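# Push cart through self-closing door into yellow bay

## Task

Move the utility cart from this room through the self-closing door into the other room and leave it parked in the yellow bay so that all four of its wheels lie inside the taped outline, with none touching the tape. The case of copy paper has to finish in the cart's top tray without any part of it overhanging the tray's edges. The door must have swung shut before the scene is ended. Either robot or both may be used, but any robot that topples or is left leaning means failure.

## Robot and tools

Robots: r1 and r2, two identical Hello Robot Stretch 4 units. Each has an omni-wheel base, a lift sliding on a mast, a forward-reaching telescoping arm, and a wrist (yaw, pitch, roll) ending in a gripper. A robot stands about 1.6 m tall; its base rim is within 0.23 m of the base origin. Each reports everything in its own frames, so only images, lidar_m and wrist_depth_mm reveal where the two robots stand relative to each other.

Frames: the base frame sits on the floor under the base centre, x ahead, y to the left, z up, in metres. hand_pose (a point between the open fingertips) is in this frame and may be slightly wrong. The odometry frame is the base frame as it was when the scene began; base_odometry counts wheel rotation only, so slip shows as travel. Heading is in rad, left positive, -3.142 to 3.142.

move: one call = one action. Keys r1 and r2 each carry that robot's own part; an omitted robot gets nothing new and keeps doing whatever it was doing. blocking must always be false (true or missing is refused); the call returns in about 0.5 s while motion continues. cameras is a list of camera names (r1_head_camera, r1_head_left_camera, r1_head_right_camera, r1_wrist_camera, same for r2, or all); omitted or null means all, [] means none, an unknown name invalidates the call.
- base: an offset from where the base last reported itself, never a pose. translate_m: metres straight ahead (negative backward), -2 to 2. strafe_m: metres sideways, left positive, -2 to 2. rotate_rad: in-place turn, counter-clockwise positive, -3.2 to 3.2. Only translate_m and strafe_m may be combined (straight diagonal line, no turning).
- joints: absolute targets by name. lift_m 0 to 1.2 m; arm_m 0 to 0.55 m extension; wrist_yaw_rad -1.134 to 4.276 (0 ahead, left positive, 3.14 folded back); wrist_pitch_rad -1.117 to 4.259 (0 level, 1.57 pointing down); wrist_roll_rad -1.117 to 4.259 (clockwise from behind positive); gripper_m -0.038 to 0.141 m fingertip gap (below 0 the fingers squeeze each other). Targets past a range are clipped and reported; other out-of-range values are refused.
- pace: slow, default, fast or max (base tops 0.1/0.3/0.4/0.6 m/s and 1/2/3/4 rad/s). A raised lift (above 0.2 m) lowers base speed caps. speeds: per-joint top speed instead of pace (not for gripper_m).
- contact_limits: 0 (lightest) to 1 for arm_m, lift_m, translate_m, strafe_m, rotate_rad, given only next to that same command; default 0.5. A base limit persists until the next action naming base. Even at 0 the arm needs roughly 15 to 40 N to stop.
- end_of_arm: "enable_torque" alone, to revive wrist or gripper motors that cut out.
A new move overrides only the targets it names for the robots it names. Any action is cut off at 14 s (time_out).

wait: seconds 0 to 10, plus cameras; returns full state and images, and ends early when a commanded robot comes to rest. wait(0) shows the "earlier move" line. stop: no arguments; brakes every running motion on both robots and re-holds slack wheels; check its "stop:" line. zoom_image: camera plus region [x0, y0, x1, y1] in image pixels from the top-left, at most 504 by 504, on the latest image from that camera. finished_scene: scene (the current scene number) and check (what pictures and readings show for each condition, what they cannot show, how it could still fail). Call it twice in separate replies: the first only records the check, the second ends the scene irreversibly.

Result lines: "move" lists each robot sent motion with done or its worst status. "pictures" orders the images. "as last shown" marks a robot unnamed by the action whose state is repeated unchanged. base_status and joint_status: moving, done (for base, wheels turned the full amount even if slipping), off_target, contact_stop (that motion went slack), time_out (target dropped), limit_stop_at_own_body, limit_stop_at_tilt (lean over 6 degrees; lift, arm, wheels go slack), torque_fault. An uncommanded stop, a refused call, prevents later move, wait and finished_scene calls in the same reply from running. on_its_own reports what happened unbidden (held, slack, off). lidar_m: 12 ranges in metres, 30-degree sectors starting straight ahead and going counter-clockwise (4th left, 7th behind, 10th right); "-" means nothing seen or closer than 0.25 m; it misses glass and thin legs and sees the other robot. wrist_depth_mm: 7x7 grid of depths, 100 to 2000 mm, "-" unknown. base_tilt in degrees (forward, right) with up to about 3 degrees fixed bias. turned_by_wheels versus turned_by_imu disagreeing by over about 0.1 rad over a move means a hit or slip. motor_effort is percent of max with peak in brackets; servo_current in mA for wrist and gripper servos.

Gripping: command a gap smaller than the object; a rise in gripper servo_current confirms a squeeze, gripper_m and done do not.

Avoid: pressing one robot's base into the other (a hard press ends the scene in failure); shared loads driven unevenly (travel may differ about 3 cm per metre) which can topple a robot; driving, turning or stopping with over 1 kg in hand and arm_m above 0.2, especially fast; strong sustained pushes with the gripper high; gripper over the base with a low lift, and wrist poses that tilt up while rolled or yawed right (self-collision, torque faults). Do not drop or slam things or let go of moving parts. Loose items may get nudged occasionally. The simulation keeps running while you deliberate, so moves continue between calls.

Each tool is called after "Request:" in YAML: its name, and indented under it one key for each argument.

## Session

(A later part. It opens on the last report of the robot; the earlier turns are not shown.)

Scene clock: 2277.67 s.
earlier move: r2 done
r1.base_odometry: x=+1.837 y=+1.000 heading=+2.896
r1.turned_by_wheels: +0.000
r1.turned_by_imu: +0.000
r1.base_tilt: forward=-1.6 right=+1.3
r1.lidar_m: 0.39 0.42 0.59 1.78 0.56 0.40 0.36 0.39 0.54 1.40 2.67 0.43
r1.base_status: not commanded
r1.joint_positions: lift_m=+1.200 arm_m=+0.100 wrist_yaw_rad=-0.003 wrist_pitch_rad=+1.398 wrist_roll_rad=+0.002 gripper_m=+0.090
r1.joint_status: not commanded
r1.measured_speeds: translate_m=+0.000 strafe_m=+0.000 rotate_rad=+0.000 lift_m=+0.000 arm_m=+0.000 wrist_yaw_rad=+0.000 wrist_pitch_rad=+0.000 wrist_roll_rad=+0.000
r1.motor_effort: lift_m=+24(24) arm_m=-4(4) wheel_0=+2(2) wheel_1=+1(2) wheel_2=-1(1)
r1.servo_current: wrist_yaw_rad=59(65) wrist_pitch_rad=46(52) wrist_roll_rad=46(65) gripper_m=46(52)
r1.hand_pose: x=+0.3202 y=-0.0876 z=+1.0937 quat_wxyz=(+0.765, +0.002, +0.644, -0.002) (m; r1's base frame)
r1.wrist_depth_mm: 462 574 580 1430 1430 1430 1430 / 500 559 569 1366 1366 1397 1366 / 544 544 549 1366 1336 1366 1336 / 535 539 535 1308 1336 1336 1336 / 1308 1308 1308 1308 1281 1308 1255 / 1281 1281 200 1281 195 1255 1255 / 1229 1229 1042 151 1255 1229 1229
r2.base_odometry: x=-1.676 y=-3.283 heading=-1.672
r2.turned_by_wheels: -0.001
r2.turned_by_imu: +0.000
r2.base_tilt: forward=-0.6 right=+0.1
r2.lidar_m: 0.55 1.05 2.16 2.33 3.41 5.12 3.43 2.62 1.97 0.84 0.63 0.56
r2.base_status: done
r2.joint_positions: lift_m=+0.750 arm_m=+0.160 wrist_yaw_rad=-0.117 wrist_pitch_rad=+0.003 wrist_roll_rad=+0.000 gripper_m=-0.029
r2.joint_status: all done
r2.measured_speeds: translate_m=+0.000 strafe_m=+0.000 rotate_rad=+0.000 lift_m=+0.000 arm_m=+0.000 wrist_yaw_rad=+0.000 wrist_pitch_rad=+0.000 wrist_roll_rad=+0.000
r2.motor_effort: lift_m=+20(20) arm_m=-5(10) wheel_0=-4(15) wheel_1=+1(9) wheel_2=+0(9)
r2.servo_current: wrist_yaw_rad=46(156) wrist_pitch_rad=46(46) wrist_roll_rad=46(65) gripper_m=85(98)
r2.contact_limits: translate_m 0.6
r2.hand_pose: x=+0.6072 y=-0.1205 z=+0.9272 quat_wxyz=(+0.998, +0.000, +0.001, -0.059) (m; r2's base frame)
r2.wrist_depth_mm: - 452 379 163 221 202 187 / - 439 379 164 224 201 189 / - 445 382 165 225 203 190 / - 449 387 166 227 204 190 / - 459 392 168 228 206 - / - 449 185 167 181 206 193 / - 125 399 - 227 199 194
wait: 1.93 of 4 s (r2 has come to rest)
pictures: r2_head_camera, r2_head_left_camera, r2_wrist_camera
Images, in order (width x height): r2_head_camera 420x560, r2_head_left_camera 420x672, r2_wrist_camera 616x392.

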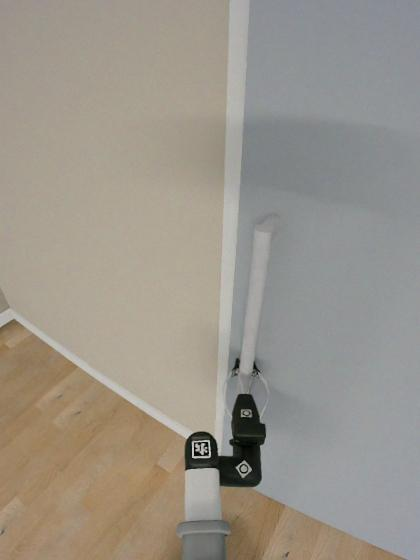

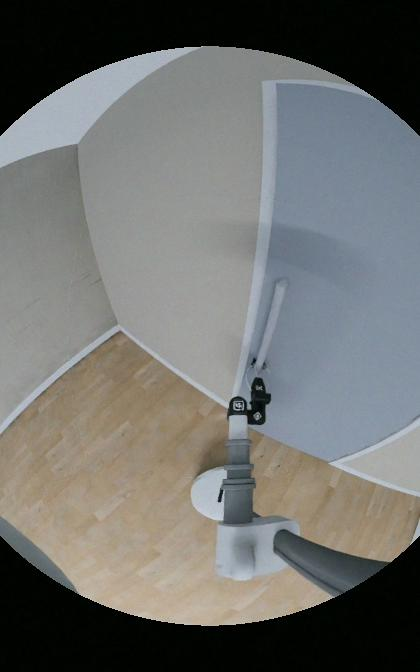

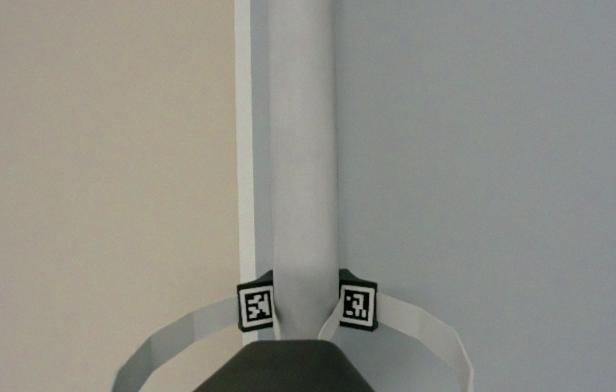

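Request:
move:
  blocking: false
  r2: {"base": {"translate_m": 0.052, "strafe_m": -0.0137}, "joints": {"wrist_yaw_rad": -0.16}, "pace": "slow", "speeds": {"wrist_yaw_rad": 0.07}, "contact_limits": {"translate_m": 0.4}}
  cameras: []

Request:
wait:
  seconds: 4
  cameras: ["r2_head_camera", "r2_head_left_camera", "r2_wrist_camera"]

Scene clock: 2290.70 s.
move: r2 moving
r1.base_odometry: x=+1.837 y=+1.000 heading=+2.896
r1.turned_by_wheels: +0.000
r1.turned_by_imu: +0.000
r1.base_tilt: forward=-1.6 right=+1.3
r1.lidar_m: 0.40 0.44 0.61 1.80 0.58 0.40 0.37 0.39 0.53 1.40 2.66 0.42
r1.base_status: not commanded
r1.joint_positions: lift_m=+1.200 arm_m=+0.100 wrist_yaw_rad=-0.003 wrist_pitch_rad=+1.398 wrist_roll_rad=+0.002 gripper_m=+0.090
r1.joint_status: not commanded
r1.measured_speeds: translate_m=+0.000 strafe_m=+0.000 rotate_rad=+0.000 lift_m=+0.000 arm_m=+0.000 wrist_yaw_rad=+0.000 wrist_pitch_rad=+0.000 wrist_roll_rad=+0.000
r1.motor_effort: lift_m=+24(24) arm_m=-4(4) wheel_0=+0(1) wheel_1=+2(2) wheel_2=-1(1)
r1.servo_current: wrist_yaw_rad=39(59) wrist_pitch_rad=46(52) wrist_roll_rad=46(72) gripper_m=46(46)
r1.hand_pose: x=+0.3202 y=-0.0876 z=+1.0937 quat_wxyz=(+0.765, +0.002, +0.644, -0.002) (m; r1's base frame)
r1.wrist_depth_mm: 466 574 574 1430 1464 1430 1397 / 508 564 564 1397 1397 1397 1397 / 544 544 544 1397 1366 1366 1366 / 535 535 530 1308 1308 1308 1336 / 1308 1308 1308 1308 1308 1281 1281 / 1281 1281 200 1255 195 1281 1281 / 1281 1255 1042 151 1229 1255 1255
r2.base_odometry: x=-1.680 y=-3.294 heading=-1.672
r2.turned_by_wheels: +0.000
r2.turned_by_imu: +0.001
r2.base_tilt: forward=-0.7 right=+0.1
r2.lidar_m: 0.57 1.00 2.16 2.32 3.40 5.17 3.46 2.65 1.94 0.81 0.62 0.58
r2.base_status: translate_m moving; strafe_m moving
r2.joint_positions: lift_m=+0.750 arm_m=+0.160 wrist_yaw_rad=-0.142 wrist_pitch_rad=+0.003 wrist_roll_rad=+0.000 gripper_m=-0.029
r2.joint_status: wrist_yaw_rad moving
r2.measured_speeds: translate_m=+0.048 strafe_m=-0.012 rotate_rad=+0.000 lift_m=+0.000 arm_m=+0.000 wrist_yaw_rad=-0.074 wrist_pitch_rad=+0.000 wrist_roll_rad=+0.000
r2.motor_effort: lift_m=+20(20) arm_m=-5(6) wheel_0=+5(6) wheel_1=+5(5) wheel_2=-5(7)
r2.servo_current: wrist_yaw_rad=72(98) wrist_pitch_rad=39(46) wrist_roll_rad=46(59) gripper_m=85(98)
r2.contact_limits: translate_m 0.4
r2.hand_pose: x=+0.6041 y=-0.1274 z=+0.9272 quat_wxyz=(+0.997, +0.000, +0.001, -0.071) (m; r2's base frame)
r2.wrist_depth_mm: - 427 359 162 220 201 187 / - 430 364 163 222 202 189 / - 430 366 165 224 204 190 / - 433 370 167 226 204 191 / - 439 373 168 227 205 - / - 445 187 168 181 206 192 / - 145 377 - 227 202 193
pictures: none
No camera images: "cameras" was empty.

Scene clock: 2291.97 s.
earlier move: r2 done
r1.base_odometry: x=+1.837 y=+1.000 heading=+2.896
r1.turned_by_wheels: +0.000
r1.turned_by_imu: +0.000
r1.base_tilt: forward=-1.6 right=+1.3
r1.lidar_m: 0.40 0.43 0.59 1.75 0.60 0.40 0.37 0.38 0.55 1.41 2.65 0.41
r1.base_status: not commanded
r1.joint_positions: lift_m=+1.200 arm_m=+0.100 wrist_yaw_rad=-0.003 wrist_pitch_rad=+1.398 wrist_roll_rad=+0.002 gripper_m=+0.090
r1.joint_status: not commanded
r1.measured_speeds: translate_m=+0.000 strafe_m=+0.000 rotate_rad=+0.000 lift_m=+0.000 arm_m=+0.000 wrist_yaw_rad=+0.000 wrist_pitch_rad=+0.000 wrist_roll_rad=+0.000
r1.motor_effort: lift_m=+24(24) arm_m=-4(4) wheel_0=+0(1) wheel_1=+1(2) wheel_2=-1(1)
r1.servo_current: wrist_yaw_rad=52(65) wrist_pitch_rad=33(52) wrist_roll_rad=65(72) gripper_m=46(52)
r1.hand_pose: x=+0.3202 y=-0.0876 z=+1.0937 quat_wxyz=(+0.765, +0.002, +0.644, -0.002) (m; r1's base frame)
r1.wrist_depth_mm: 466 574 569 1430 1430 1430 1430 / 500 559 559 1397 1397 1430 1430 / 539 549 549 1336 1397 1366 1366 / 535 539 535 1336 1366 1336 1336 / 1281 1308 1281 1281 1336 1308 1281 / 1281 1281 201 1281 195 1281 1255 / 1255 1229 1060 151 1255 1229 1255
r2.base_odometry: x=-1.695 y=-3.333 heading=-1.672
r2.turned_by_wheels: -0.001
r2.turned_by_imu: -0.001
r2.base_tilt: forward=-0.7 right=+0.1
r2.lidar_m: 0.55 0.95 2.16 2.32 3.37 5.19 3.46 2.66 1.83 0.80 0.61 0.58
r2.base_status: done
r2.joint_positions: lift_m=+0.750 arm_m=+0.160 wrist_yaw_rad=-0.157 wrist_pitch_rad=+0.003 wrist_roll_rad=+0.000 gripper_m=-0.029
r2.joint_status: all done
r2.measured_speeds: translate_m=+0.000 strafe_m=+0.000 rotate_rad=+0.000 lift_m=+0.000 arm_m=+0.000 wrist_yaw_rad=+0.000 wrist_pitch_rad=+0.000 wrist_roll_rad=+0.000
r2.motor_effort: lift_m=+20(20) arm_m=-5(6) wheel_0=-5(10) wheel_1=+2(5) wheel_2=-2(9)
r2.servo_current: wrist_yaw_rad=46(98) wrist_pitch_rad=39(46) wrist_roll_rad=46(59) gripper_m=91(98)
r2.contact_limits: translate_m 0.4
r2.hand_pose: x=+0.6022 y=-0.1315 z=+0.9272 quat_wxyz=(+0.997, +0.000, +0.001, -0.078) (m; r2's base frame)
r2.wrist_depth_mm: 418 355 285 163 221 200 186 / 436 357 287 164 224 202 188 / 436 357 290 166 225 203 189 / 442 364 296 165 225 204 190 / 439 368 296 169 228 205 - / 439 373 185 167 180 206 191 / 445 375 301 - 226 198 193
wait: 1.27 of 4 s (r2 has come to rest)
pictures: r2_head_camera, r2_head_left_camera, r2_wrist_camera
Images, in order (width x height): r2_head_camera 420x560, r2_head_left_camera 420x672, r2_wrist_camera 616x392.

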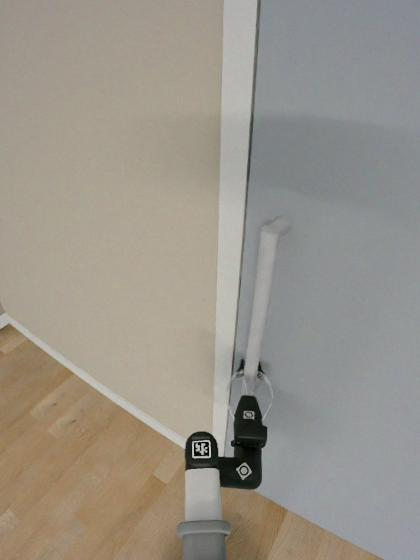

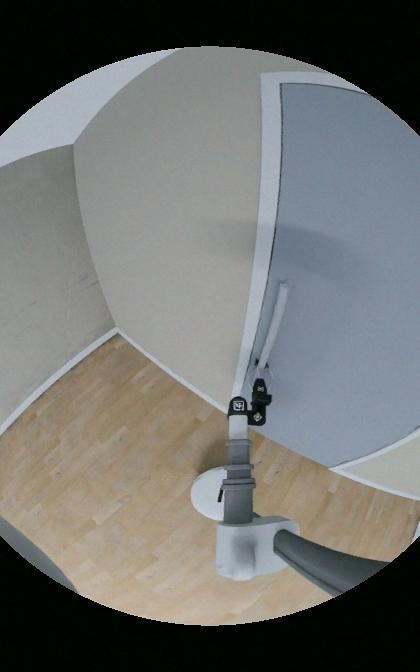

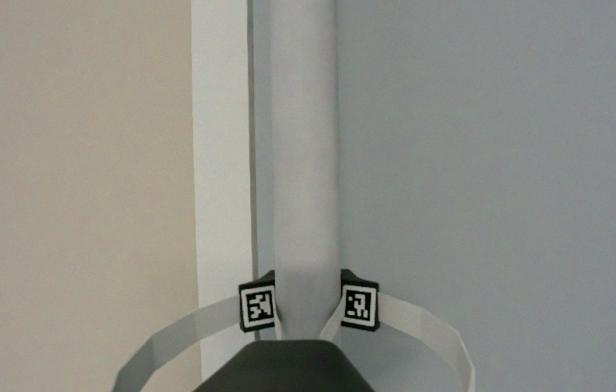

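Request:
zoom_image:
  camera: "r2_head_left_camera"
  region: [200, 60, 420, 480]

Request:
zoom_image:
  camera: "r2_wrist_camera"
  region: [180, 0, 400, 280]

Scaled by 1.200 from the camera's 420x672 image, which has a finer 600x960 frame.

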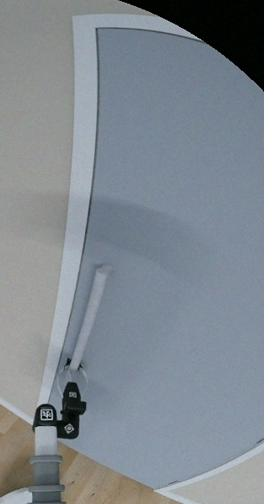

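Scaled by 1.800.

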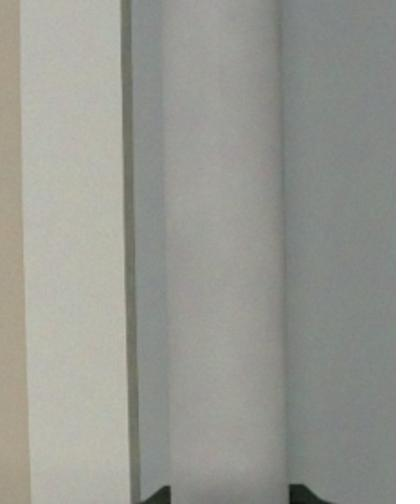

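Request:
move:
  blocking: false
  r2: {"base": {"translate_m": 0.018, "strafe_m": -0.009}, "joints": {"wrist_yaw_rad": -0.175}, "pace": "slow", "speeds": {"wrist_yaw_rad": 0.07}, "contact_limits": {"translate_m": 0.3}}
  cameras: []

Request:
wait:
  seconds: 3
  cameras: ["r2_head_camera", "r2_head_left_camera", "r2_wrist_camera"]

Scene clock: 2306.07 s.
move: r2 moving
r1.base_odometry: x=+1.837 y=+1.000 heading=+2.896
r1.turned_by_wheels: +0.000
r1.turned_by_imu: +0.000
r1.base_tilt: forward=-1.6 right=+1.3
r1.lidar_m: 0.39 0.42 0.59 1.78 0.58 0.40 0.37 0.39 0.54 1.43 2.63 0.44
r1.base_status: not commanded
r1.joint_positions: lift_m=+1.200 arm_m=+0.100 wrist_yaw_rad=-0.003 wrist_pitch_rad=+1.398 wrist_roll_rad=+0.002 gripper_m=+0.090
r1.joint_status: not commanded
r1.measured_speeds: translate_m=+0.000 strafe_m=+0.000 rotate_rad=+0.000 lift_m=+0.000 arm_m=+0.000 wrist_yaw_rad=+0.000 wrist_pitch_rad=+0.000 wrist_roll_rad=+0.000
r1.motor_effort: lift_m=+24(24) arm_m=-4(5) wheel_0=+1(2) wheel_1=+1(2) wheel_2=-1(1)
r1.servo_current: wrist_yaw_rad=52(59) wrist_pitch_rad=39(52) wrist_roll_rad=52(65) gripper_m=39(46)
r1.hand_pose: x=+0.3202 y=-0.0876 z=+1.0937 quat_wxyz=(+0.765, +0.002, +0.644, -0.002) (m; r1's base frame)
r1.wrist_depth_mm: 469 569 574 1430 1464 1397 1464 / 500 559 559 1397 1397 1397 1397 / 539 544 549 1336 1366 1366 1336 / 535 539 535 1308 1336 1281 1336 / 1281 1308 1281 1308 1281 1255 1281 / 1281 1281 201 1255 195 1281 1281 / 1281 1281 1042 151 1255 1255 1255
r2.base_odometry: x=-1.702 y=-3.344 heading=-1.672
r2.turned_by_wheels: +0.000
r2.turned_by_imu: +0.001
r2.base_tilt: forward=-0.7 right=+0.1
r2.lidar_m: 0.52 0.97 2.15 2.29 3.37 5.21 3.44 2.64 1.81 0.78 0.58 0.57
r2.base_status: translate_m moving; strafe_m moving
r2.joint_positions: lift_m=+0.750 arm_m=+0.160 wrist_yaw_rad=-0.172 wrist_pitch_rad=+0.003 wrist_roll_rad=+0.000 gripper_m=-0.029
r2.joint_status: wrist_yaw_rad moving
r2.measured_speeds: translate_m=+0.038 strafe_m=-0.019 rotate_rad=+0.002 lift_m=+0.000 arm_m=+0.000 wrist_yaw_rad=-0.004 wrist_pitch_rad=+0.000 wrist_roll_rad=+0.000
r2.motor_effort: lift_m=+20(20) arm_m=-5(6) wheel_0=+1(7) wheel_1=+3(4) wheel_2=-5(8)
r2.servo_current: wrist_yaw_rad=72(72) wrist_pitch_rad=39(52) wrist_roll_rad=46(52) gripper_m=91(91)
r2.contact_limits: translate_m 0.3
r2.hand_pose: x=+0.6002 y=-0.1355 z=+0.9272 quat_wxyz=(+0.996, +0.000, +0.001, -0.086) (m; r2's base frame)
r2.wrist_depth_mm: 394 334 276 163 220 199 186 / 404 336 277 164 222 200 187 / 397 340 276 166 224 202 189 / 413 343 278 166 225 203 189 / 418 347 281 167 227 204 - / 415 349 186 167 181 205 191 / 424 353 291 - 226 - 191
pictures: none
No camera images: "cameras" was empty.

Scene clock: 2306.70 s.
earlier move: r2 done
r1.base_odometry: x=+1.837 y=+1.000 heading=+2.896
r1.turned_by_wheels: +0.000
r1.turned_by_imu: +0.000
r1.base_tilt: forward=-1.6 right=+1.2
r1.lidar_m: 0.38 0.43 0.62 1.77 0.59 0.41 0.37 0.38 0.57 1.41 2.63 0.42
r1.base_status: not commanded
r1.joint_positions: lift_m=+1.200 arm_m=+0.100 wrist_yaw_rad=-0.003 wrist_pitch_rad=+1.398 wrist_roll_rad=+0.002 gripper_m=+0.090
r1.joint_status: not commanded
r1.measured_speeds: translate_m=+0.000 strafe_m=+0.000 rotate_rad=+0.000 lift_m=+0.000 arm_m=+0.000 wrist_yaw_rad=+0.000 wrist_pitch_rad=+0.000 wrist_roll_rad=+0.000
r1.motor_effort: lift_m=+24(24) arm_m=-4(5) wheel_0=+1(2) wheel_1=+1(2) wheel_2=-1(1)
r1.servo_current: wrist_yaw_rad=72(72) wrist_pitch_rad=39(52) wrist_roll_rad=65(65) gripper_m=46(46)
r1.hand_pose: x=+0.3202 y=-0.0876 z=+1.0937 quat_wxyz=(+0.765, +0.002, +0.644, -0.002) (m; r1's base frame)
r1.wrist_depth_mm: 469 569 574 1464 1397 1430 1430 / 504 564 559 1336 1366 1397 1397 / 539 544 549 1366 1336 1336 1336 / 539 535 539 1308 1366 1336 1336 / 1336 1281 1336 1281 1308 1308 1308 / 1281 1281 201 1255 195 1255 1281 / 1255 1229 1042 151 1281 1229 1255
r2.base_odometry: x=-1.706 y=-3.350 heading=-1.672
r2.turned_by_wheels: +0.000
r2.turned_by_imu: +0.000
r2.base_tilt: forward=-0.7 right=+0.1
r2.lidar_m: 0.57 0.91 2.16 2.31 3.40 5.23 3.48 2.65 1.77 0.78 0.58 0.57
r2.base_status: done
r2.joint_positions: lift_m=+0.750 arm_m=+0.160 wrist_yaw_rad=-0.173 wrist_pitch_rad=+0.003 wrist_roll_rad=+0.000 gripper_m=-0.029
r2.joint_status: all done
r2.measured_speeds: translate_m=+0.000 strafe_m=+0.000 rotate_rad=+0.000 lift_m=+0.000 arm_m=+0.000 wrist_yaw_rad=+0.000 wrist_pitch_rad=+0.000 wrist_roll_rad=+0.000
r2.motor_effort: lift_m=+20(20) arm_m=-5(6) wheel_0=+3(7) wheel_1=+4(5) wheel_2=-7(8)
r2.servo_current: wrist_yaw_rad=39(72) wrist_pitch_rad=46(52) wrist_roll_rad=52(52) gripper_m=85(91)
r2.contact_limits: translate_m 0.3
r2.hand_pose: x=+0.6001 y=-0.1357 z=+0.9272 quat_wxyz=(+0.996, +0.000, +0.001, -0.086) (m; r2's base frame)
r2.wrist_depth_mm: 375 322 267 162 220 198 185 / 377 325 268 163 220 200 186 / 389 327 271 164 223 200 187 / 394 330 273 167 224 202 188 / 399 332 276 167 225 204 186 / 407 338 187 168 181 205 190 / 404 342 279 - 224 199 191
wait: 0.63 of 3 s (r2 has come to rest)
pictures: r2_head_camera, r2_head_left_camera, r2_wrist_camera
Images, in order (width x height): r2_head_camera 420x560, r2_head_left_camera 420x672, r2_wrist_camera 616x392.

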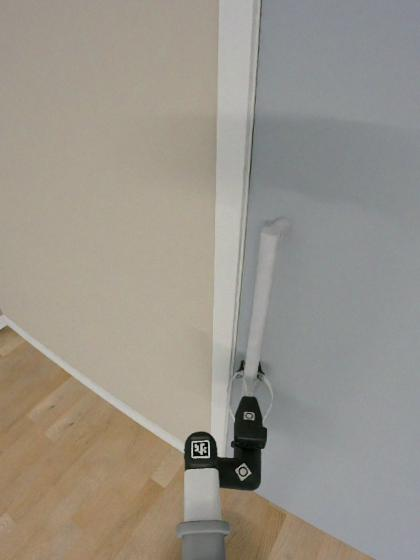

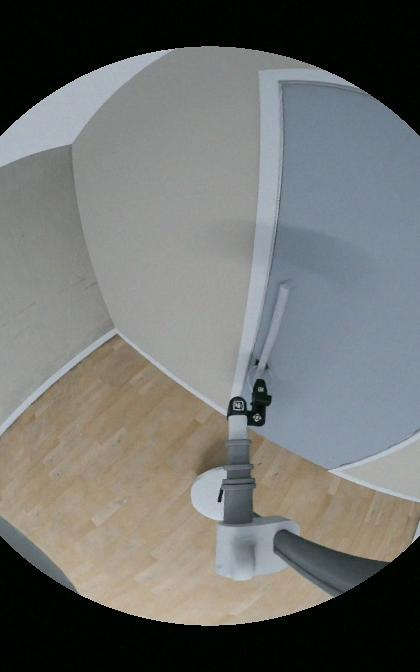

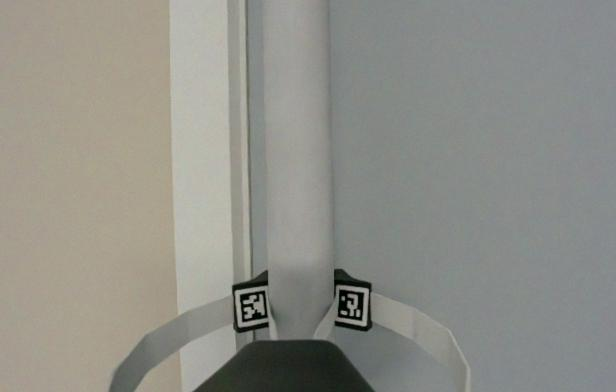

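Request:
wait:
  seconds: 0
  cameras: ["r1_head_camera", "r1_head_left_camera", "r1_head_right_camera"]

Scene clock: 2317.17 s.
r1.base_odometry: x=+1.837 y=+1.000 heading=+2.896
r1.turned_by_wheels: +0.000
r1.turned_by_imu: +0.000
r1.base_tilt: forward=-1.6 right=+1.3
r1.lidar_m: 0.40 0.42 0.61 1.80 0.57 0.40 0.35 0.39 0.57 1.40 2.64 0.46
r1.base_status: not commanded
r1.joint_positions: lift_m=+1.200 arm_m=+0.100 wrist_yaw_rad=-0.003 wrist_pitch_rad=+1.398 wrist_roll_rad=+0.002 gripper_m=+0.090
r1.joint_status: not commanded
r1.measured_speeds: translate_m=+0.000 strafe_m=+0.000 rotate_rad=+0.000 lift_m=+0.000 arm_m=+0.000 wrist_yaw_rad=+0.000 wrist_pitch_rad=+0.000 wrist_roll_rad=+0.000
r1.motor_effort: lift_m=+24(24) arm_m=-4(5) wheel_0=+0(2) wheel_1=+1(2) wheel_2=-1(1)
r1.servo_current: wrist_yaw_rad=39(72) wrist_pitch_rad=39(52) wrist_roll_rad=46(65) gripper_m=39(46)
r1.hand_pose: x=+0.3202 y=-0.0876 z=+1.0937 quat_wxyz=(+0.765, +0.002, +0.644, -0.002) (m; r1's base frame)
r1.wrist_depth_mm: 469 569 574 1397 1430 1397 1464 / 500 559 559 1366 1397 1397 1397 / 544 544 549 1366 1366 1336 1366 / 539 539 539 1336 1336 1366 1308 / 1308 1308 1281 1308 1281 1336 1336 / 1281 1255 200 1255 195 1281 1281 / 1255 1255 1042 151 1229 1229 1255
r2.base_odometry: x=-1.706 y=-3.350 heading=-1.672
r2.turned_by_wheels: +0.000
r2.turned_by_imu: +0.000
r2.base_tilt: forward=-0.6 right=+0.1
r2.lidar_m: 0.54 0.94 2.14 2.30 3.38 5.23 3.47 2.67 1.75 0.77 0.59 0.58
r2.base_status: done
r2.joint_positions: lift_m=+0.750 arm_m=+0.160 wrist_yaw_rad=-0.173 wrist_pitch_rad=+0.003 wrist_roll_rad=+0.000 gripper_m=-0.029
r2.joint_status: all done
r2.measured_speeds: translate_m=+0.000 strafe_m=+0.000 rotate_rad=+0.000 lift_m=+0.000 arm_m=+0.000 wrist_yaw_rad=+0.000 wrist_pitch_rad=+0.000 wrist_roll_rad=+0.000
r2.motor_effort: lift_m=+20(20) arm_m=-6(6) wheel_0=+3(7) wheel_1=+5(5) wheel_2=-7(8)
r2.servo_current: wrist_yaw_rad=39(72) wrist_pitch_rad=39(52) wrist_roll_rad=52(52) gripper_m=85(91)
r2.contact_limits: translate_m 0.3
r2.hand_pose: x=+0.6001 y=-0.1357 z=+0.9272 quat_wxyz=(+0.996, +0.000, +0.001, -0.086) (m; r2's base frame)
r2.wrist_depth_mm: 377 322 266 162 219 198 185 / 377 324 268 162 221 200 186 / 389 325 270 164 223 201 188 / 392 332 274 167 224 202 189 / 397 334 274 167 226 204 187 / 404 336 187 168 181 204 190 / 402 340 279 - 225 200 191
pictures: r1_head_camera, r1_head_left_camera, r1_head_right_camera
Images, in order (width x height): r1_head_camera 420x560, r1_head_left_camera 420x672, r1_head_right_camera 420x672.

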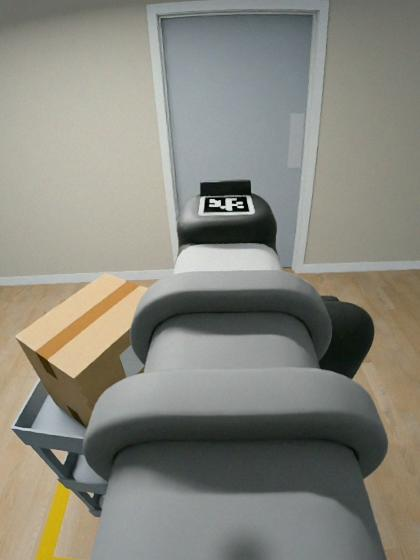

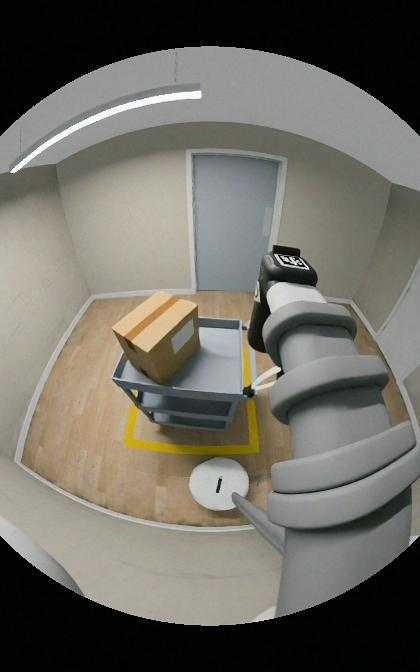

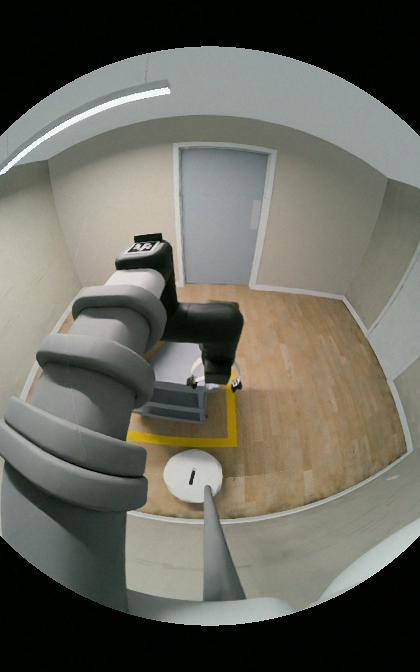

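Request:
zoom_image:
  camera: "r1_head_camera"
  region: [130, 0, 350, 280]

Request:
zoom_image:
  camera: "r1_head_left_camera"
  region: [90, 280, 290, 500]

Scaled by 1.800 from the camera's 420x560 image, which has a finer 600x800 frame.

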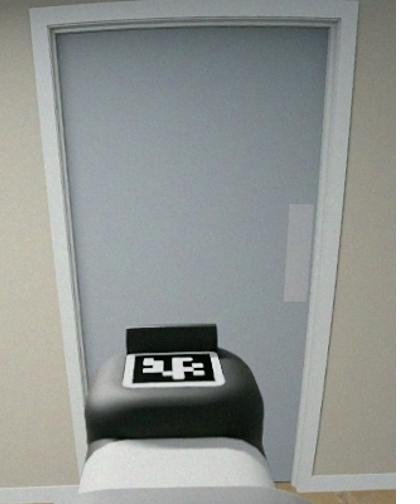

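Scaled by 2.291 from the camera's 420x672 image, which has a finer 600x960 frame.

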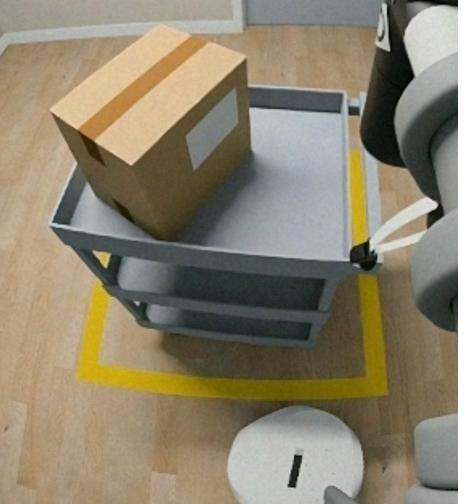

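Request:
move:
  blocking: false
  r2: {"base": {"translate_m": 0.02, "strafe_m": -0.011}, "joints": {"wrist_yaw_rad": -0.19}, "pace": "slow", "speeds": {"wrist_yaw_rad": 0.07}, "contact_limits": {"translate_m": 0.3}}
  cameras: []

Request:
wait:
  seconds: 2
  cameras: ["r1_head_camera", "r2_head_left_camera", "r2_wrist_camera"]

Request:
zoom_image:
  camera: "r2_head_left_camera"
  region: [200, 60, 420, 480]

Scene clock: 2336.43 s.
move: r2 moving
r1.base_odometry: x=+1.837 y=+1.000 heading=+2.896
r1.turned_by_wheels: +0.000
r1.turned_by_imu: +0.000
r1.base_tilt: forward=-1.6 right=+1.3
r1.lidar_m: 0.37 0.41 0.59 1.76 0.56 0.38 0.37 0.40 0.55 1.42 2.66 0.44
r1.base_status: not commanded
r1.joint_positions: lift_m=+1.200 arm_m=+0.100 wrist_yaw_rad=-0.003 wrist_pitch_rad=+1.398 wrist_roll_rad=+0.002 gripper_m=+0.090
r1.joint_status: not commanded
r1.measured_speeds: translate_m=+0.000 strafe_m=+0.000 rotate_rad=+0.000 lift_m=+0.000 arm_m=+0.000 wrist_yaw_rad=+0.000 wrist_pitch_rad=+0.000 wrist_roll_rad=+0.000
r1.motor_effort: lift_m=+24(24) arm_m=-4(4) wheel_0=+1(1) wheel_1=+1(2) wheel_2=-1(1)
r1.servo_current: wrist_yaw_rad=65(65) wrist_pitch_rad=39(52) wrist_roll_rad=52(59) gripper_m=39(46)
r1.hand_pose: x=+0.3202 y=-0.0876 z=+1.0937 quat_wxyz=(+0.765, +0.002, +0.644, -0.002) (m; r1's base frame)
r1.wrist_depth_mm: 466 574 574 1397 1397 1397 1430 / 500 559 559 1366 1366 1397 1430 / 544 549 544 1308 1366 1366 1366 / 535 535 530 1336 1308 1336 1308 / 1308 1281 1281 1308 1308 1308 1308 / 1229 1281 200 1255 194 1255 1255 / 1255 1205 1042 151 1229 1255 1229
r2.base_odometry: x=-1.714 y=-3.361 heading=-1.672
r2.turned_by_wheels: +0.001
r2.turned_by_imu: +0.001
r2.base_tilt: forward=-0.7 right=+0.1
r2.lidar_m: 0.53 0.87 2.14 2.31 3.38 5.25 3.48 2.63 1.71 0.75 0.57 0.55
r2.base_status: translate_m moving; strafe_m moving
r2.joint_positions: lift_m=+0.750 arm_m=+0.160 wrist_yaw_rad=-0.187 wrist_pitch_rad=+0.003 wrist_roll_rad=+0.000 gripper_m=-0.029
r2.joint_status: wrist_yaw_rad moving
r2.measured_speeds: translate_m=+0.042 strafe_m=-0.024 rotate_rad=+0.002 lift_m=+0.000 arm_m=+0.000 wrist_yaw_rad=+0.000 wrist_pitch_rad=+0.000 wrist_roll_rad=+0.000
r2.motor_effort: lift_m=+20(20) arm_m=-5(6) wheel_0=+13(13) wheel_1=+6(8) wheel_2=-9(11)
r2.servo_current: wrist_yaw_rad=52(65) wrist_pitch_rad=46(46) wrist_roll_rad=39(52) gripper_m=85(98)
r2.contact_limits: translate_m 0.3
r2.hand_pose: x=+0.5981 y=-0.1395 z=+0.9272 quat_wxyz=(+0.996, +0.000, +0.001, -0.093) (m; r2's base frame)
r2.wrist_depth_mm: 355 304 253 151 208 188 175 / 368 307 256 153 209 189 176 / 368 309 257 153 213 190 177 / 373 312 262 154 215 195 178 / 377 315 263 155 213 192 179 / 384 319 186 155 181 195 181 / 382 338 265 - 214 186 181
pictures: none
No camera images: "cameras" was empty.

Scene clock: 2337.73 s.
earlier move: r2 done
r1.base_odometry: x=+1.837 y=+1.000 heading=+2.896
r1.turned_by_wheels: +0.000
r1.turned_by_imu: +0.000
r1.base_tilt: forward=-1.6 right=+1.3
r1.lidar_m: 0.38 0.41 0.62 1.79 0.58 0.42 0.37 0.37 0.55 1.40 2.64 0.43
r1.base_status: not commanded
r1.joint_positions: lift_m=+1.200 arm_m=+0.100 wrist_yaw_rad=-0.003 wrist_pitch_rad=+1.398 wrist_roll_rad=+0.002 gripper_m=+0.090
r1.joint_status: not commanded
r1.measured_speeds: translate_m=+0.000 strafe_m=+0.000 rotate_rad=+0.000 lift_m=+0.000 arm_m=+0.000 wrist_yaw_rad=+0.000 wrist_pitch_rad=+0.000 wrist_roll_rad=+0.000
r1.motor_effort: lift_m=+24(24) arm_m=-4(5) wheel_0=+1(1) wheel_1=+1(2) wheel_2=-1(1)
r1.servo_current: wrist_yaw_rad=52(72) wrist_pitch_rad=39(52) wrist_roll_rad=46(65) gripper_m=46(52)
r1.hand_pose: x=+0.3202 y=-0.0876 z=+1.0937 quat_wxyz=(+0.765, +0.002, +0.644, -0.002) (m; r1's base frame)
r1.wrist_depth_mm: 466 569 569 1464 1397 1464 1397 / 504 564 559 1430 1397 1397 1397 / 544 544 544 1366 1308 1366 1366 / 539 535 530 1336 1308 1336 1336 / 1308 1308 1308 1308 1308 1308 1308 / 1281 1255 201 1255 195 1255 1255 / 1281 1255 1042 151 1255 1229 1255
r2.base_odometry: x=-1.718 y=-3.368 heading=-1.672
r2.turned_by_wheels: +0.000
r2.turned_by_imu: +0.008
r2.base_tilt: forward=-0.7 right=+0.1
r2.lidar_m: 0.52 0.92 2.14 2.31 3.42 5.25 3.46 2.65 1.71 0.76 0.56 0.56
r2.base_status: done
r2.joint_positions: lift_m=+0.750 arm_m=+0.160 wrist_yaw_rad=-0.192 wrist_pitch_rad=+0.003 wrist_roll_rad=+0.000 gripper_m=-0.029
r2.joint_status: all done
r2.measured_speeds: translate_m=+0.000 strafe_m=+0.000 rotate_rad=+0.000 lift_m=+0.000 arm_m=+0.000 wrist_yaw_rad=+0.000 wrist_pitch_rad=+0.000 wrist_roll_rad=+0.000
r2.motor_effort: lift_m=+20(20) arm_m=+4(6) wheel_0=+12(17) wheel_1=+4(10) wheel_2=-12(13)
r2.servo_current: wrist_yaw_rad=52(65) wrist_pitch_rad=46(46) wrist_roll_rad=39(65) gripper_m=72(98)
r2.contact_limits: translate_m 0.3
r2.hand_pose: x=+0.5973 y=-0.1408 z=+0.9272 quat_wxyz=(+0.995, +0.000, +0.001, -0.096) (m; r2's base frame)
r2.wrist_depth_mm: 351 297 248 146 204 183 172 / 347 297 250 148 206 186 174 / 355 300 252 148 210 187 175 / 359 303 255 150 209 188 - / 368 307 256 150 210 189 177 / 370 310 184 151 182 191 178 / 368 329 257 - 206 184 179
wait: 1.30 of 2 s (r2 has come to rest)
pictures: r1_head_camera, r2_head_left_camera, r2_wrist_camera
Images, in order (width x height): r1_head_camera 420x560, r2_head_left_camera 420x672, r2_wrist_camera 616x392.

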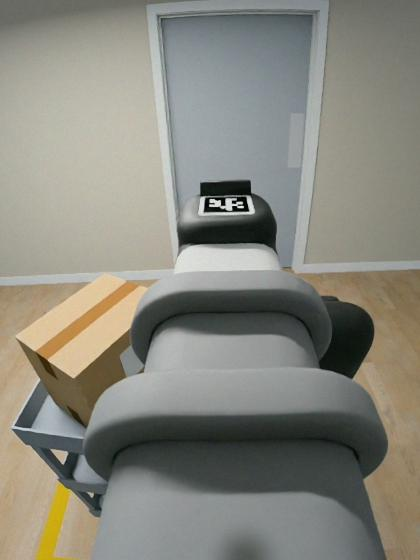

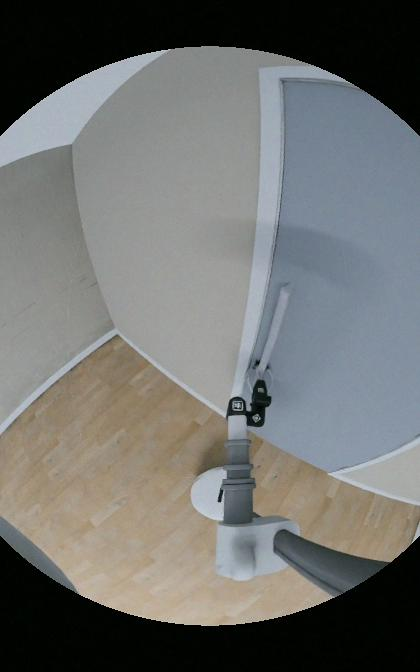

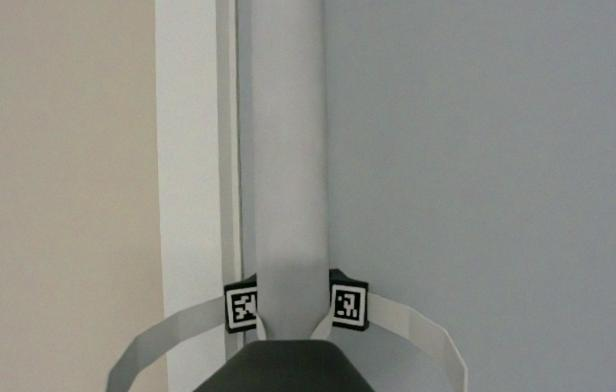

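Scaled by 1.200 from the camera's 420x672 image, which has a finer 600x960 frame.

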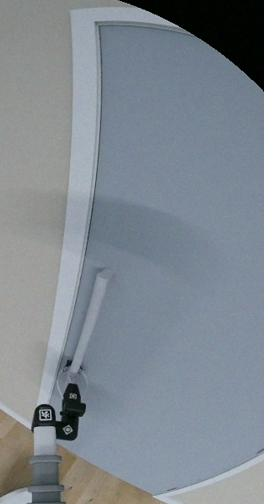

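Request:
move:
  blocking: false
  r2: {"joints": {"gripper_m": 0.09}}
  cameras: []

Request:
wait:
  seconds: 1.5
  cameras: ["r2_head_camera", "r2_wrist_camera"]

Scene clock: 2347.53 s.
move: r2 moving
r1.base_odometry: x=+1.837 y=+1.000 heading=+2.896
r1.turned_by_wheels: +0.000
r1.turned_by_imu: +0.000
r1.base_tilt: forward=-1.6 right=+1.3
r1.lidar_m: 0.38 0.41 0.62 1.77 0.57 0.39 0.36 0.39 0.55 1.43 2.63 0.47
r1.base_status: not commanded
r1.joint_positions: lift_m=+1.200 arm_m=+0.100 wrist_yaw_rad=-0.003 wrist_pitch_rad=+1.398 wrist_roll_rad=+0.002 gripper_m=+0.090
r1.joint_status: not commanded
r1.measured_speeds: translate_m=+0.000 strafe_m=+0.000 rotate_rad=+0.000 lift_m=+0.000 arm_m=+0.000 wrist_yaw_rad=+0.000 wrist_pitch_rad=+0.000 wrist_roll_rad=+0.000
r1.motor_effort: lift_m=+24(24) arm_m=-4(4) wheel_0=+1(1) wheel_1=+1(2) wheel_2=-1(1)
r1.servo_current: wrist_yaw_rad=52(65) wrist_pitch_rad=39(46) wrist_roll_rad=46(65) gripper_m=39(46)
r1.hand_pose: x=+0.3202 y=-0.0876 z=+1.0937 quat_wxyz=(+0.765, +0.002, +0.644, -0.002) (m; r1's base frame)
r1.wrist_depth_mm: 466 574 569 1397 1430 1430 1397 / 500 554 564 1366 1366 1397 1397 / 544 544 549 1336 1366 1336 1336 / 539 539 535 1336 1336 1336 1308 / 1336 1281 1308 1281 1281 1281 1281 / 1281 1308 200 1281 195 1281 1281 / 1229 1255 1042 151 1255 1205 1229
r2.base_odometry: x=-1.718 y=-3.368 heading=-1.672
r2.turned_by_wheels: +0.000
r2.turned_by_imu: +0.007
r2.base_tilt: forward=-0.7 right=+0.0
r2.lidar_m: 0.54 0.91 2.12 2.30 3.44 5.25 3.42 2.65 1.65 0.76 0.58 0.55
r2.base_status: not commanded
r2.joint_positions: lift_m=+0.750 arm_m=+0.160 wrist_yaw_rad=-0.195 wrist_pitch_rad=+0.003 wrist_roll_rad=+0.000 gripper_m=-0.003
r2.joint_status: gripper_m moving
r2.measured_speeds: translate_m=+0.000 strafe_m=+0.000 rotate_rad=-0.001 lift_m=+0.000 arm_m=+0.000 wrist_yaw_rad=-0.008 wrist_pitch_rad=+0.000 wrist_roll_rad=+0.000
r2.motor_effort: lift_m=+20(20) arm_m=+4(5) wheel_0=+11(12) wheel_1=+4(5) wheel_2=-12(12)
r2.servo_current: wrist_yaw_rad=59(59) wrist_pitch_rad=39(46) wrist_roll_rad=46(52) gripper_m=91(98)
r2.contact_limits: translate_m 0.3
r2.hand_pose: x=+0.5968 y=-0.1417 z=+0.9272 quat_wxyz=(+0.995, +0.000, +0.001, -0.097) (m; r2's base frame)
r2.wrist_depth_mm: 349 298 252 148 207 187 175 / 349 300 254 151 208 189 176 / 359 304 256 151 213 190 178 / 364 307 257 153 215 192 179 / 368 310 257 152 213 193 180 / 375 317 191 153 205 193 181 / 370 317 263 - 213 189 182
pictures: none
No camera images: "cameras" was empty.

Scene clock: 2348.90 s.
earlier move: r2 done
r1.base_odometry: x=+1.837 y=+1.000 heading=+2.896
r1.turned_by_wheels: +0.000
r1.turned_by_imu: +0.000
r1.base_tilt: forward=-1.6 right=+1.3
r1.lidar_m: 0.37 0.42 0.61 1.80 0.60 0.41 0.36 0.39 0.57 1.42 2.62 0.44
r1.base_status: not commanded
r1.joint_positions: lift_m=+1.200 arm_m=+0.100 wrist_yaw_rad=-0.003 wrist_pitch_rad=+1.398 wrist_roll_rad=+0.002 gripper_m=+0.090
r1.joint_status: not commanded
r1.measured_speeds: translate_m=+0.000 strafe_m=+0.000 rotate_rad=+0.000 lift_m=+0.000 arm_m=+0.000 wrist_yaw_rad=+0.000 wrist_pitch_rad=+0.000 wrist_roll_rad=+0.000
r1.motor_effort: lift_m=+24(24) arm_m=-4(5) wheel_0=+0(1) wheel_1=+1(2) wheel_2=-1(1)
r1.servo_current: wrist_yaw_rad=72(78) wrist_pitch_rad=39(46) wrist_roll_rad=59(65) gripper_m=39(46)
r1.hand_pose: x=+0.3202 y=-0.0876 z=+1.0937 quat_wxyz=(+0.765, +0.002, +0.644, -0.002) (m; r1's base frame)
r1.wrist_depth_mm: 466 569 580 1464 1397 1430 1430 / 504 564 559 1366 1366 1397 1397 / 544 539 544 1336 1336 1366 1366 / 535 539 535 1336 1366 1281 1336 / 1336 1308 1281 1336 1308 1281 1281 / 1255 1255 201 1308 195 1281 1281 / 1229 1255 1060 151 1229 1205 1229
r2.base_odometry: x=-1.718 y=-3.368 heading=-1.672
r2.turned_by_wheels: +0.000
r2.turned_by_imu: +0.004
r2.base_tilt: forward=-0.7 right=+0.1
r2.lidar_m: 0.53 0.92 2.15 2.34 3.46 5.25 3.43 2.66 1.61 0.76 0.57 0.53
r2.base_status: not commanded
r2.joint_positions: lift_m=+0.750 arm_m=+0.160 wrist_yaw_rad=-0.196 wrist_pitch_rad=+0.003 wrist_roll_rad=+0.000 gripper_m=+0.090
r2.joint_status: all done
r2.measured_speeds: translate_m=+0.000 strafe_m=+0.000 rotate_rad=+0.000 lift_m=+0.000 arm_m=+0.000 wrist_yaw_rad=+0.000 wrist_pitch_rad=+0.000 wrist_roll_rad=+0.000
r2.motor_effort: lift_m=+20(20) arm_m=+4(5) wheel_0=+10(12) wheel_1=+4(5) wheel_2=-12(12)
r2.servo_current: wrist_yaw_rad=52(65) wrist_pitch_rad=39(52) wrist_roll_rad=52(65) gripper_m=52(104)
r2.contact_limits: translate_m 0.3
r2.hand_pose: x=+0.5966 y=-0.1420 z=+0.9272 quat_wxyz=(+0.995, +0.000, +0.001, -0.098) (m; r2's base frame)
r2.wrist_depth_mm: 349 303 254 149 209 189 177 / 362 303 253 151 210 190 178 / 364 306 255 152 214 192 180 / 366 310 256 153 215 194 180 / 375 312 258 153 215 195 181 / 379 317 195 154 187 196 182 / 377 327 260 - 218 190 183
wait: 1.37 of 1.5 s (r2 has come to rest)
pictures: r2_head_camera, r2_wrist_camera
Images, in order (width x height): r2_head_camera 420x560, r2_wrist_camera 616x392.

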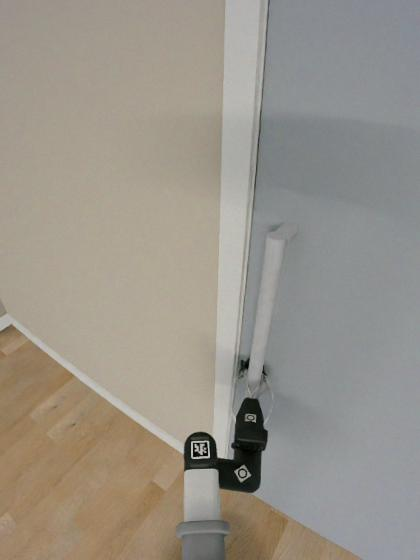

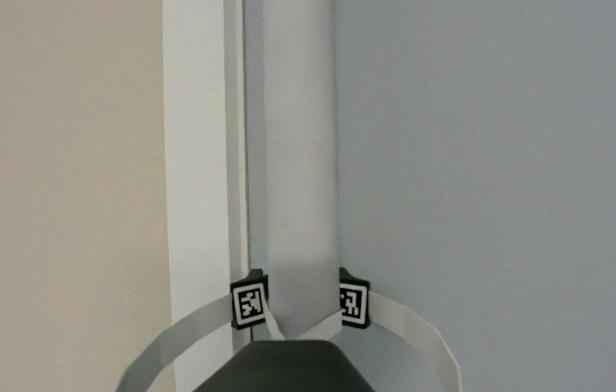

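Request:
move:
  blocking: false
  r2: {"base": {"translate_m": -0.016, "strafe_m": 0.008}, "pace": "slow", "contact_limits": {"translate_m": 0.4}}
  cameras: []

Request:
wait:
  seconds: 1.0
  cameras: ["r2_head_camera", "r2_wrist_camera"]

Scene clock: 2363.13 s.
move: r2 moving
r1.base_odometry: x=+1.837 y=+1.000 heading=+2.896
r1.turned_by_wheels: +0.000
r1.turned_by_imu: +0.000
r1.base_tilt: forward=-1.6 right=+1.2
r1.lidar_m: 0.40 0.42 0.60 1.76 0.58 0.42 0.37 0.39 0.56 1.44 2.65 0.42
r1.base_status: not commanded
r1.joint_positions: lift_m=+1.200 arm_m=+0.100 wrist_yaw_rad=-0.003 wrist_pitch_rad=+1.398 wrist_roll_rad=+0.002 gripper_m=+0.090
r1.joint_status: not commanded
r1.measured_speeds: translate_m=+0.000 strafe_m=+0.000 rotate_rad=+0.000 lift_m=+0.000 arm_m=+0.000 wrist_yaw_rad=+0.000 wrist_pitch_rad=+0.000 wrist_roll_rad=+0.000
r1.motor_effort: lift_m=+24(24) arm_m=-4(4) wheel_0=+0(1) wheel_1=+2(2) wheel_2=-1(1)
r1.servo_current: wrist_yaw_rad=59(72) wrist_pitch_rad=39(46) wrist_roll_rad=52(65) gripper_m=39(52)
r1.hand_pose: x=+0.3202 y=-0.0876 z=+1.0937 quat_wxyz=(+0.765, +0.002, +0.644, -0.002) (m; r1's base frame)
r1.wrist_depth_mm: 469 569 569 1430 1430 1430 1464 / 500 564 564 1366 1366 1366 1366 / 544 554 549 1366 1336 1366 1366 / 539 539 535 1336 1336 1308 1336 / 1308 1281 1281 1308 1336 1281 1308 / 1281 1281 200 1255 195 1255 1255 / 1255 1229 1025 151 1229 1229 1229
r2.base_odometry: x=-1.712 y=-3.357 heading=-1.672
r2.turned_by_wheels: +0.000
r2.turned_by_imu: +0.001
r2.base_tilt: forward=-0.7 right=+0.1
r2.lidar_m: 0.55 0.91 2.15 2.35 3.45 5.23 3.39 2.64 1.71 0.76 0.58 0.56
r2.base_status: translate_m moving; strafe_m moving
r2.joint_positions: lift_m=+0.750 arm_m=+0.160 wrist_yaw_rad=-0.193 wrist_pitch_rad=+0.003 wrist_roll_rad=+0.000 gripper_m=+0.090
r2.joint_status: not commanded
r2.measured_speeds: translate_m=-0.034 strafe_m=+0.017 rotate_rad=+0.006 lift_m=+0.000 arm_m=+0.000 wrist_yaw_rad=+0.000 wrist_pitch_rad=+0.000 wrist_roll_rad=+0.000
r2.motor_effort: lift_m=+20(20) arm_m=+4(5) wheel_0=-2(9) wheel_1=-2(5) wheel_2=+1(11)
r2.servo_current: wrist_yaw_rad=52(59) wrist_pitch_rad=33(46) wrist_roll_rad=39(52) gripper_m=46(59)
r2.contact_limits: translate_m 0.4
r2.hand_pose: x=+0.5971 y=-0.1412 z=+0.9272 quat_wxyz=(+0.995, +0.000, +0.001, -0.097) (m; r2's base frame)
r2.wrist_depth_mm: 377 324 266 164 219 199 185 / 377 322 268 166 221 199 186 / 389 327 268 162 220 202 187 / 397 330 270 162 222 203 189 / 402 336 271 164 224 205 - / 407 340 200 164 193 206 191 / 410 347 276 - 226 200 191
pictures: none
No camera images: "cameras" was empty.

Scene clock: 2363.73 s.
earlier move: r2 done
r1.base_odometry: x=+1.837 y=+1.000 heading=+2.896
r1.turned_by_wheels: +0.000
r1.turned_by_imu: +0.000
r1.base_tilt: forward=-1.6 right=+1.2
r1.lidar_m: 0.38 0.44 0.59 1.76 0.56 0.41 0.37 0.40 0.54 1.41 2.63 0.44
r1.base_status: not commanded
r1.joint_positions: lift_m=+1.200 arm_m=+0.100 wrist_yaw_rad=-0.003 wrist_pitch_rad=+1.398 wrist_roll_rad=+0.002 gripper_m=+0.090
r1.joint_status: not commanded
r1.measured_speeds: translate_m=+0.000 strafe_m=+0.000 rotate_rad=+0.000 lift_m=+0.000 arm_m=+0.000 wrist_yaw_rad=+0.000 wrist_pitch_rad=+0.000 wrist_roll_rad=+0.000
r1.motor_effort: lift_m=+24(24) arm_m=-4(5) wheel_0=+1(1) wheel_1=+1(2) wheel_2=-1(1)
r1.servo_current: wrist_yaw_rad=52(72) wrist_pitch_rad=39(46) wrist_roll_rad=59(72) gripper_m=39(52)
r1.hand_pose: x=+0.3202 y=-0.0876 z=+1.0937 quat_wxyz=(+0.765, +0.002, +0.644, -0.002) (m; r1's base frame)
r1.wrist_depth_mm: 462 569 580 1430 1397 1430 1430 / 504 559 559 1397 1366 1366 1366 / 544 549 549 1336 1366 1366 1366 / 535 535 530 1336 1308 1336 1336 / 1308 1281 1281 1281 1255 1281 1281 / 1281 1281 201 1229 195 1281 1281 / 1255 1229 1042 150 1229 1229 1255
r2.base_odometry: x=-1.709 y=-3.353 heading=-1.672
r2.turned_by_wheels: +0.000
r2.turned_by_imu: +0.000
r2.base_tilt: forward=-0.7 right=+0.0
r2.lidar_m: 0.54 0.95 2.13 2.33 3.43 5.24 3.44 2.63 1.68 0.77 0.57 0.58
r2.base_status: done
r2.joint_positions: lift_m=+0.750 arm_m=+0.160 wrist_yaw_rad=-0.193 wrist_pitch_rad=+0.003 wrist_roll_rad=+0.000 gripper_m=+0.090
r2.joint_status: not commanded
r2.measured_speeds: translate_m=+0.000 strafe_m=+0.000 rotate_rad=+0.000 lift_m=+0.000 arm_m=+0.000 wrist_yaw_rad=+0.000 wrist_pitch_rad=+0.000 wrist_roll_rad=+0.000
r2.motor_effort: lift_m=+20(20) arm_m=+5(5) wheel_0=-1(9) wheel_1=-2(5) wheel_2=+5(11)
r2.servo_current: wrist_yaw_rad=46(59) wrist_pitch_rad=33(46) wrist_roll_rad=46(59) gripper_m=52(59)
r2.contact_limits: translate_m 0.4
r2.hand_pose: x=+0.5971 y=-0.1411 z=+0.9272 quat_wxyz=(+0.995, +0.000, +0.001, -0.096) (m; r2's base frame)
r2.wrist_depth_mm: 387 334 271 167 224 204 190 / 399 332 272 167 226 205 191 / 397 338 276 168 228 206 192 / 407 342 277 168 228 207 193 / 413 342 276 169 229 208 194 / 418 347 193 169 191 209 195 / 418 357 289 - 230 204 196
wait: 0.60 of 1 s (r2 has come to rest)
pictures: r2_head_camera, r2_wrist_camera
Images, in order (width x height): r2_head_camera 420x560, r2_wrist_camera 616x392.

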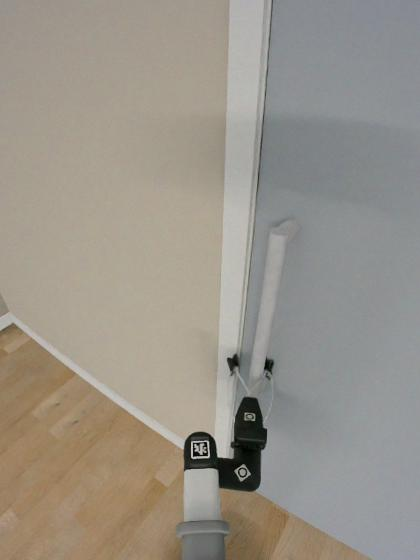

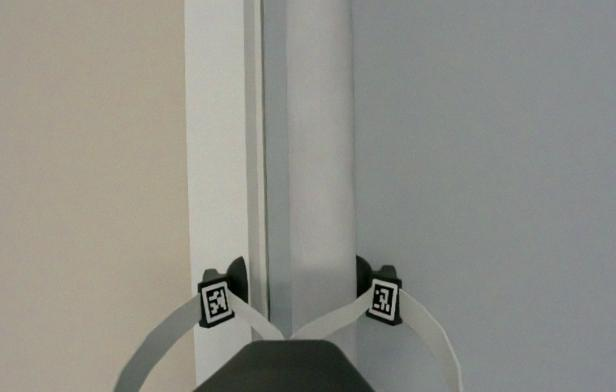

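Request:
move:
  cameras: ["r1_head_camera", "r2_head_camera", "r2_wrist_camera", "r2_head_left_camera"]
  blocking: false

Scene clock: 2382.70 s.
r1.base_odometry: x=+1.837 y=+1.000 heading=+2.896
r1.turned_by_wheels: +0.000
r1.turned_by_imu: +0.000
r1.base_tilt: forward=-1.6 right=+1.2
r1.lidar_m: 0.40 0.42 0.59 1.77 0.57 0.41 0.38 0.41 0.56 1.40 2.65 0.43
r1.base_status: not commanded
r1.joint_positions: lift_m=+1.200 arm_m=+0.100 wrist_yaw_rad=-0.003 wrist_pitch_rad=+1.398 wrist_roll_rad=+0.002 gripper_m=+0.090
r1.joint_status: not commanded
r1.measured_speeds: translate_m=+0.000 strafe_m=+0.000 rotate_rad=+0.000 lift_m=+0.000 arm_m=+0.000 wrist_yaw_rad=+0.000 wrist_pitch_rad=+0.000 wrist_roll_rad=+0.000
r1.motor_effort: lift_m=+24(24) arm_m=-4(5) wheel_0=+1(1) wheel_1=+1(2) wheel_2=-1(1)
r1.servo_current: wrist_yaw_rad=72(72) wrist_pitch_rad=39(46) wrist_roll_rad=59(72) gripper_m=39(52)
r1.hand_pose: x=+0.3202 y=-0.0876 z=+1.0937 quat_wxyz=(+0.765, +0.002, +0.644, -0.002) (m; r1's base frame)
r1.wrist_depth_mm: 466 564 574 1430 1430 1430 1430 / 500 559 559 1366 1366 1397 1366 / 539 549 539 1336 1366 1366 1397 / 539 539 539 1336 1336 1366 1336 / 1281 1336 1308 1308 1281 1281 1281 / 1255 1255 201 1255 195 1281 1281 / 1255 1255 1042 151 1229 1229 1229
r2.base_odometry: x=-1.709 y=-3.353 heading=-1.672
r2.turned_by_wheels: +0.000
r2.turned_by_imu: +0.000
r2.base_tilt: forward=-0.7 right=+0.1
r2.lidar_m: 0.55 0.93 2.15 2.31 3.44 5.20 3.39 2.64 1.72 0.76 0.57 0.55
r2.base_status: done
r2.joint_positions: lift_m=+0.750 arm_m=+0.160 wrist_yaw_rad=-0.193 wrist_pitch_rad=+0.003 wrist_roll_rad=+0.000 gripper_m=+0.090
r2.joint_status: not commanded
r2.measured_speeds: translate_m=+0.000 strafe_m=+0.000 rotate_rad=+0.000 lift_m=+0.000 arm_m=+0.000 wrist_yaw_rad=+0.000 wrist_pitch_rad=+0.000 wrist_roll_rad=+0.000
r2.motor_effort: lift_m=+20(20) arm_m=+4(5) wheel_0=-1(9) wheel_1=-3(5) wheel_2=+5(11)
r2.servo_current: wrist_yaw_rad=39(59) wrist_pitch_rad=39(46) wrist_roll_rad=46(59) gripper_m=52(59)
r2.contact_limits: translate_m 0.4
r2.hand_pose: x=+0.5971 y=-0.1411 z=+0.9272 quat_wxyz=(+0.995, +0.000, +0.001, -0.096) (m; r2's base frame)
r2.wrist_depth_mm: 389 332 271 167 225 204 190 / 402 336 272 167 228 205 191 / 394 336 274 168 228 206 192 / 407 342 277 168 228 207 193 / 415 343 277 169 228 209 194 / 421 347 193 169 191 210 194 / 418 359 289 - 231 204 196
pictures: r1_head_camera, r2_head_camera, r2_head_left_camera, r2_wrist_camera
Images, in order (width x height): r1_head_camera 420x560, r2_head_camera 420x560, r2_head_left_camera 420x672, r2_wrist_camera 616x392.

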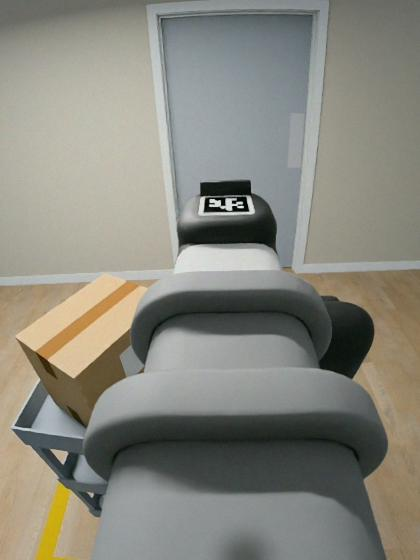

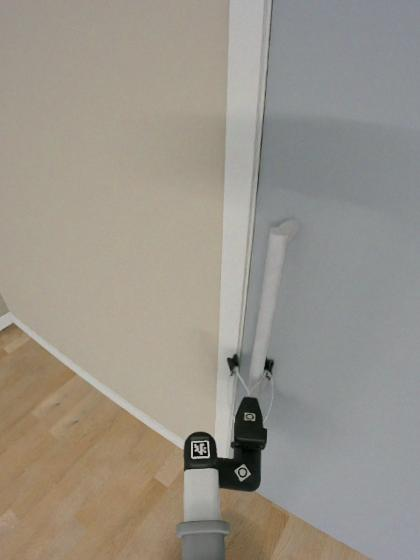

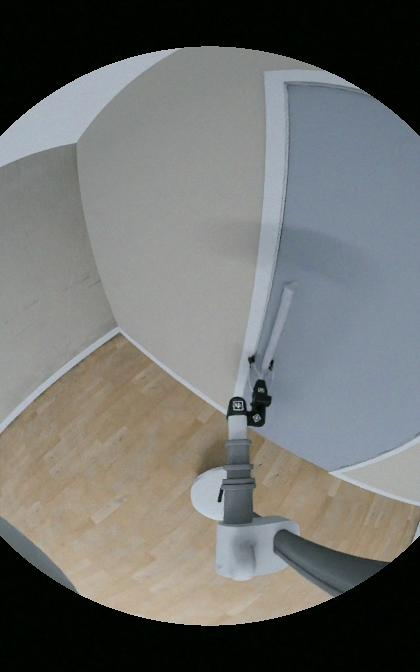

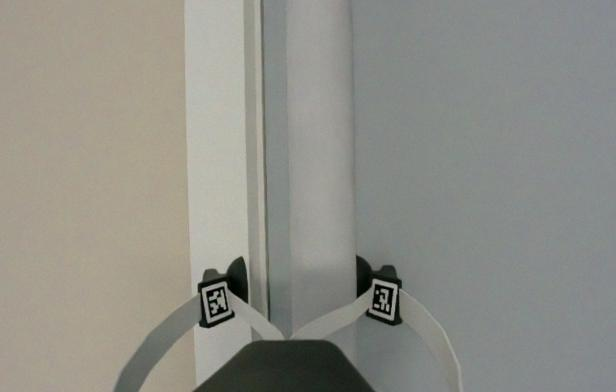

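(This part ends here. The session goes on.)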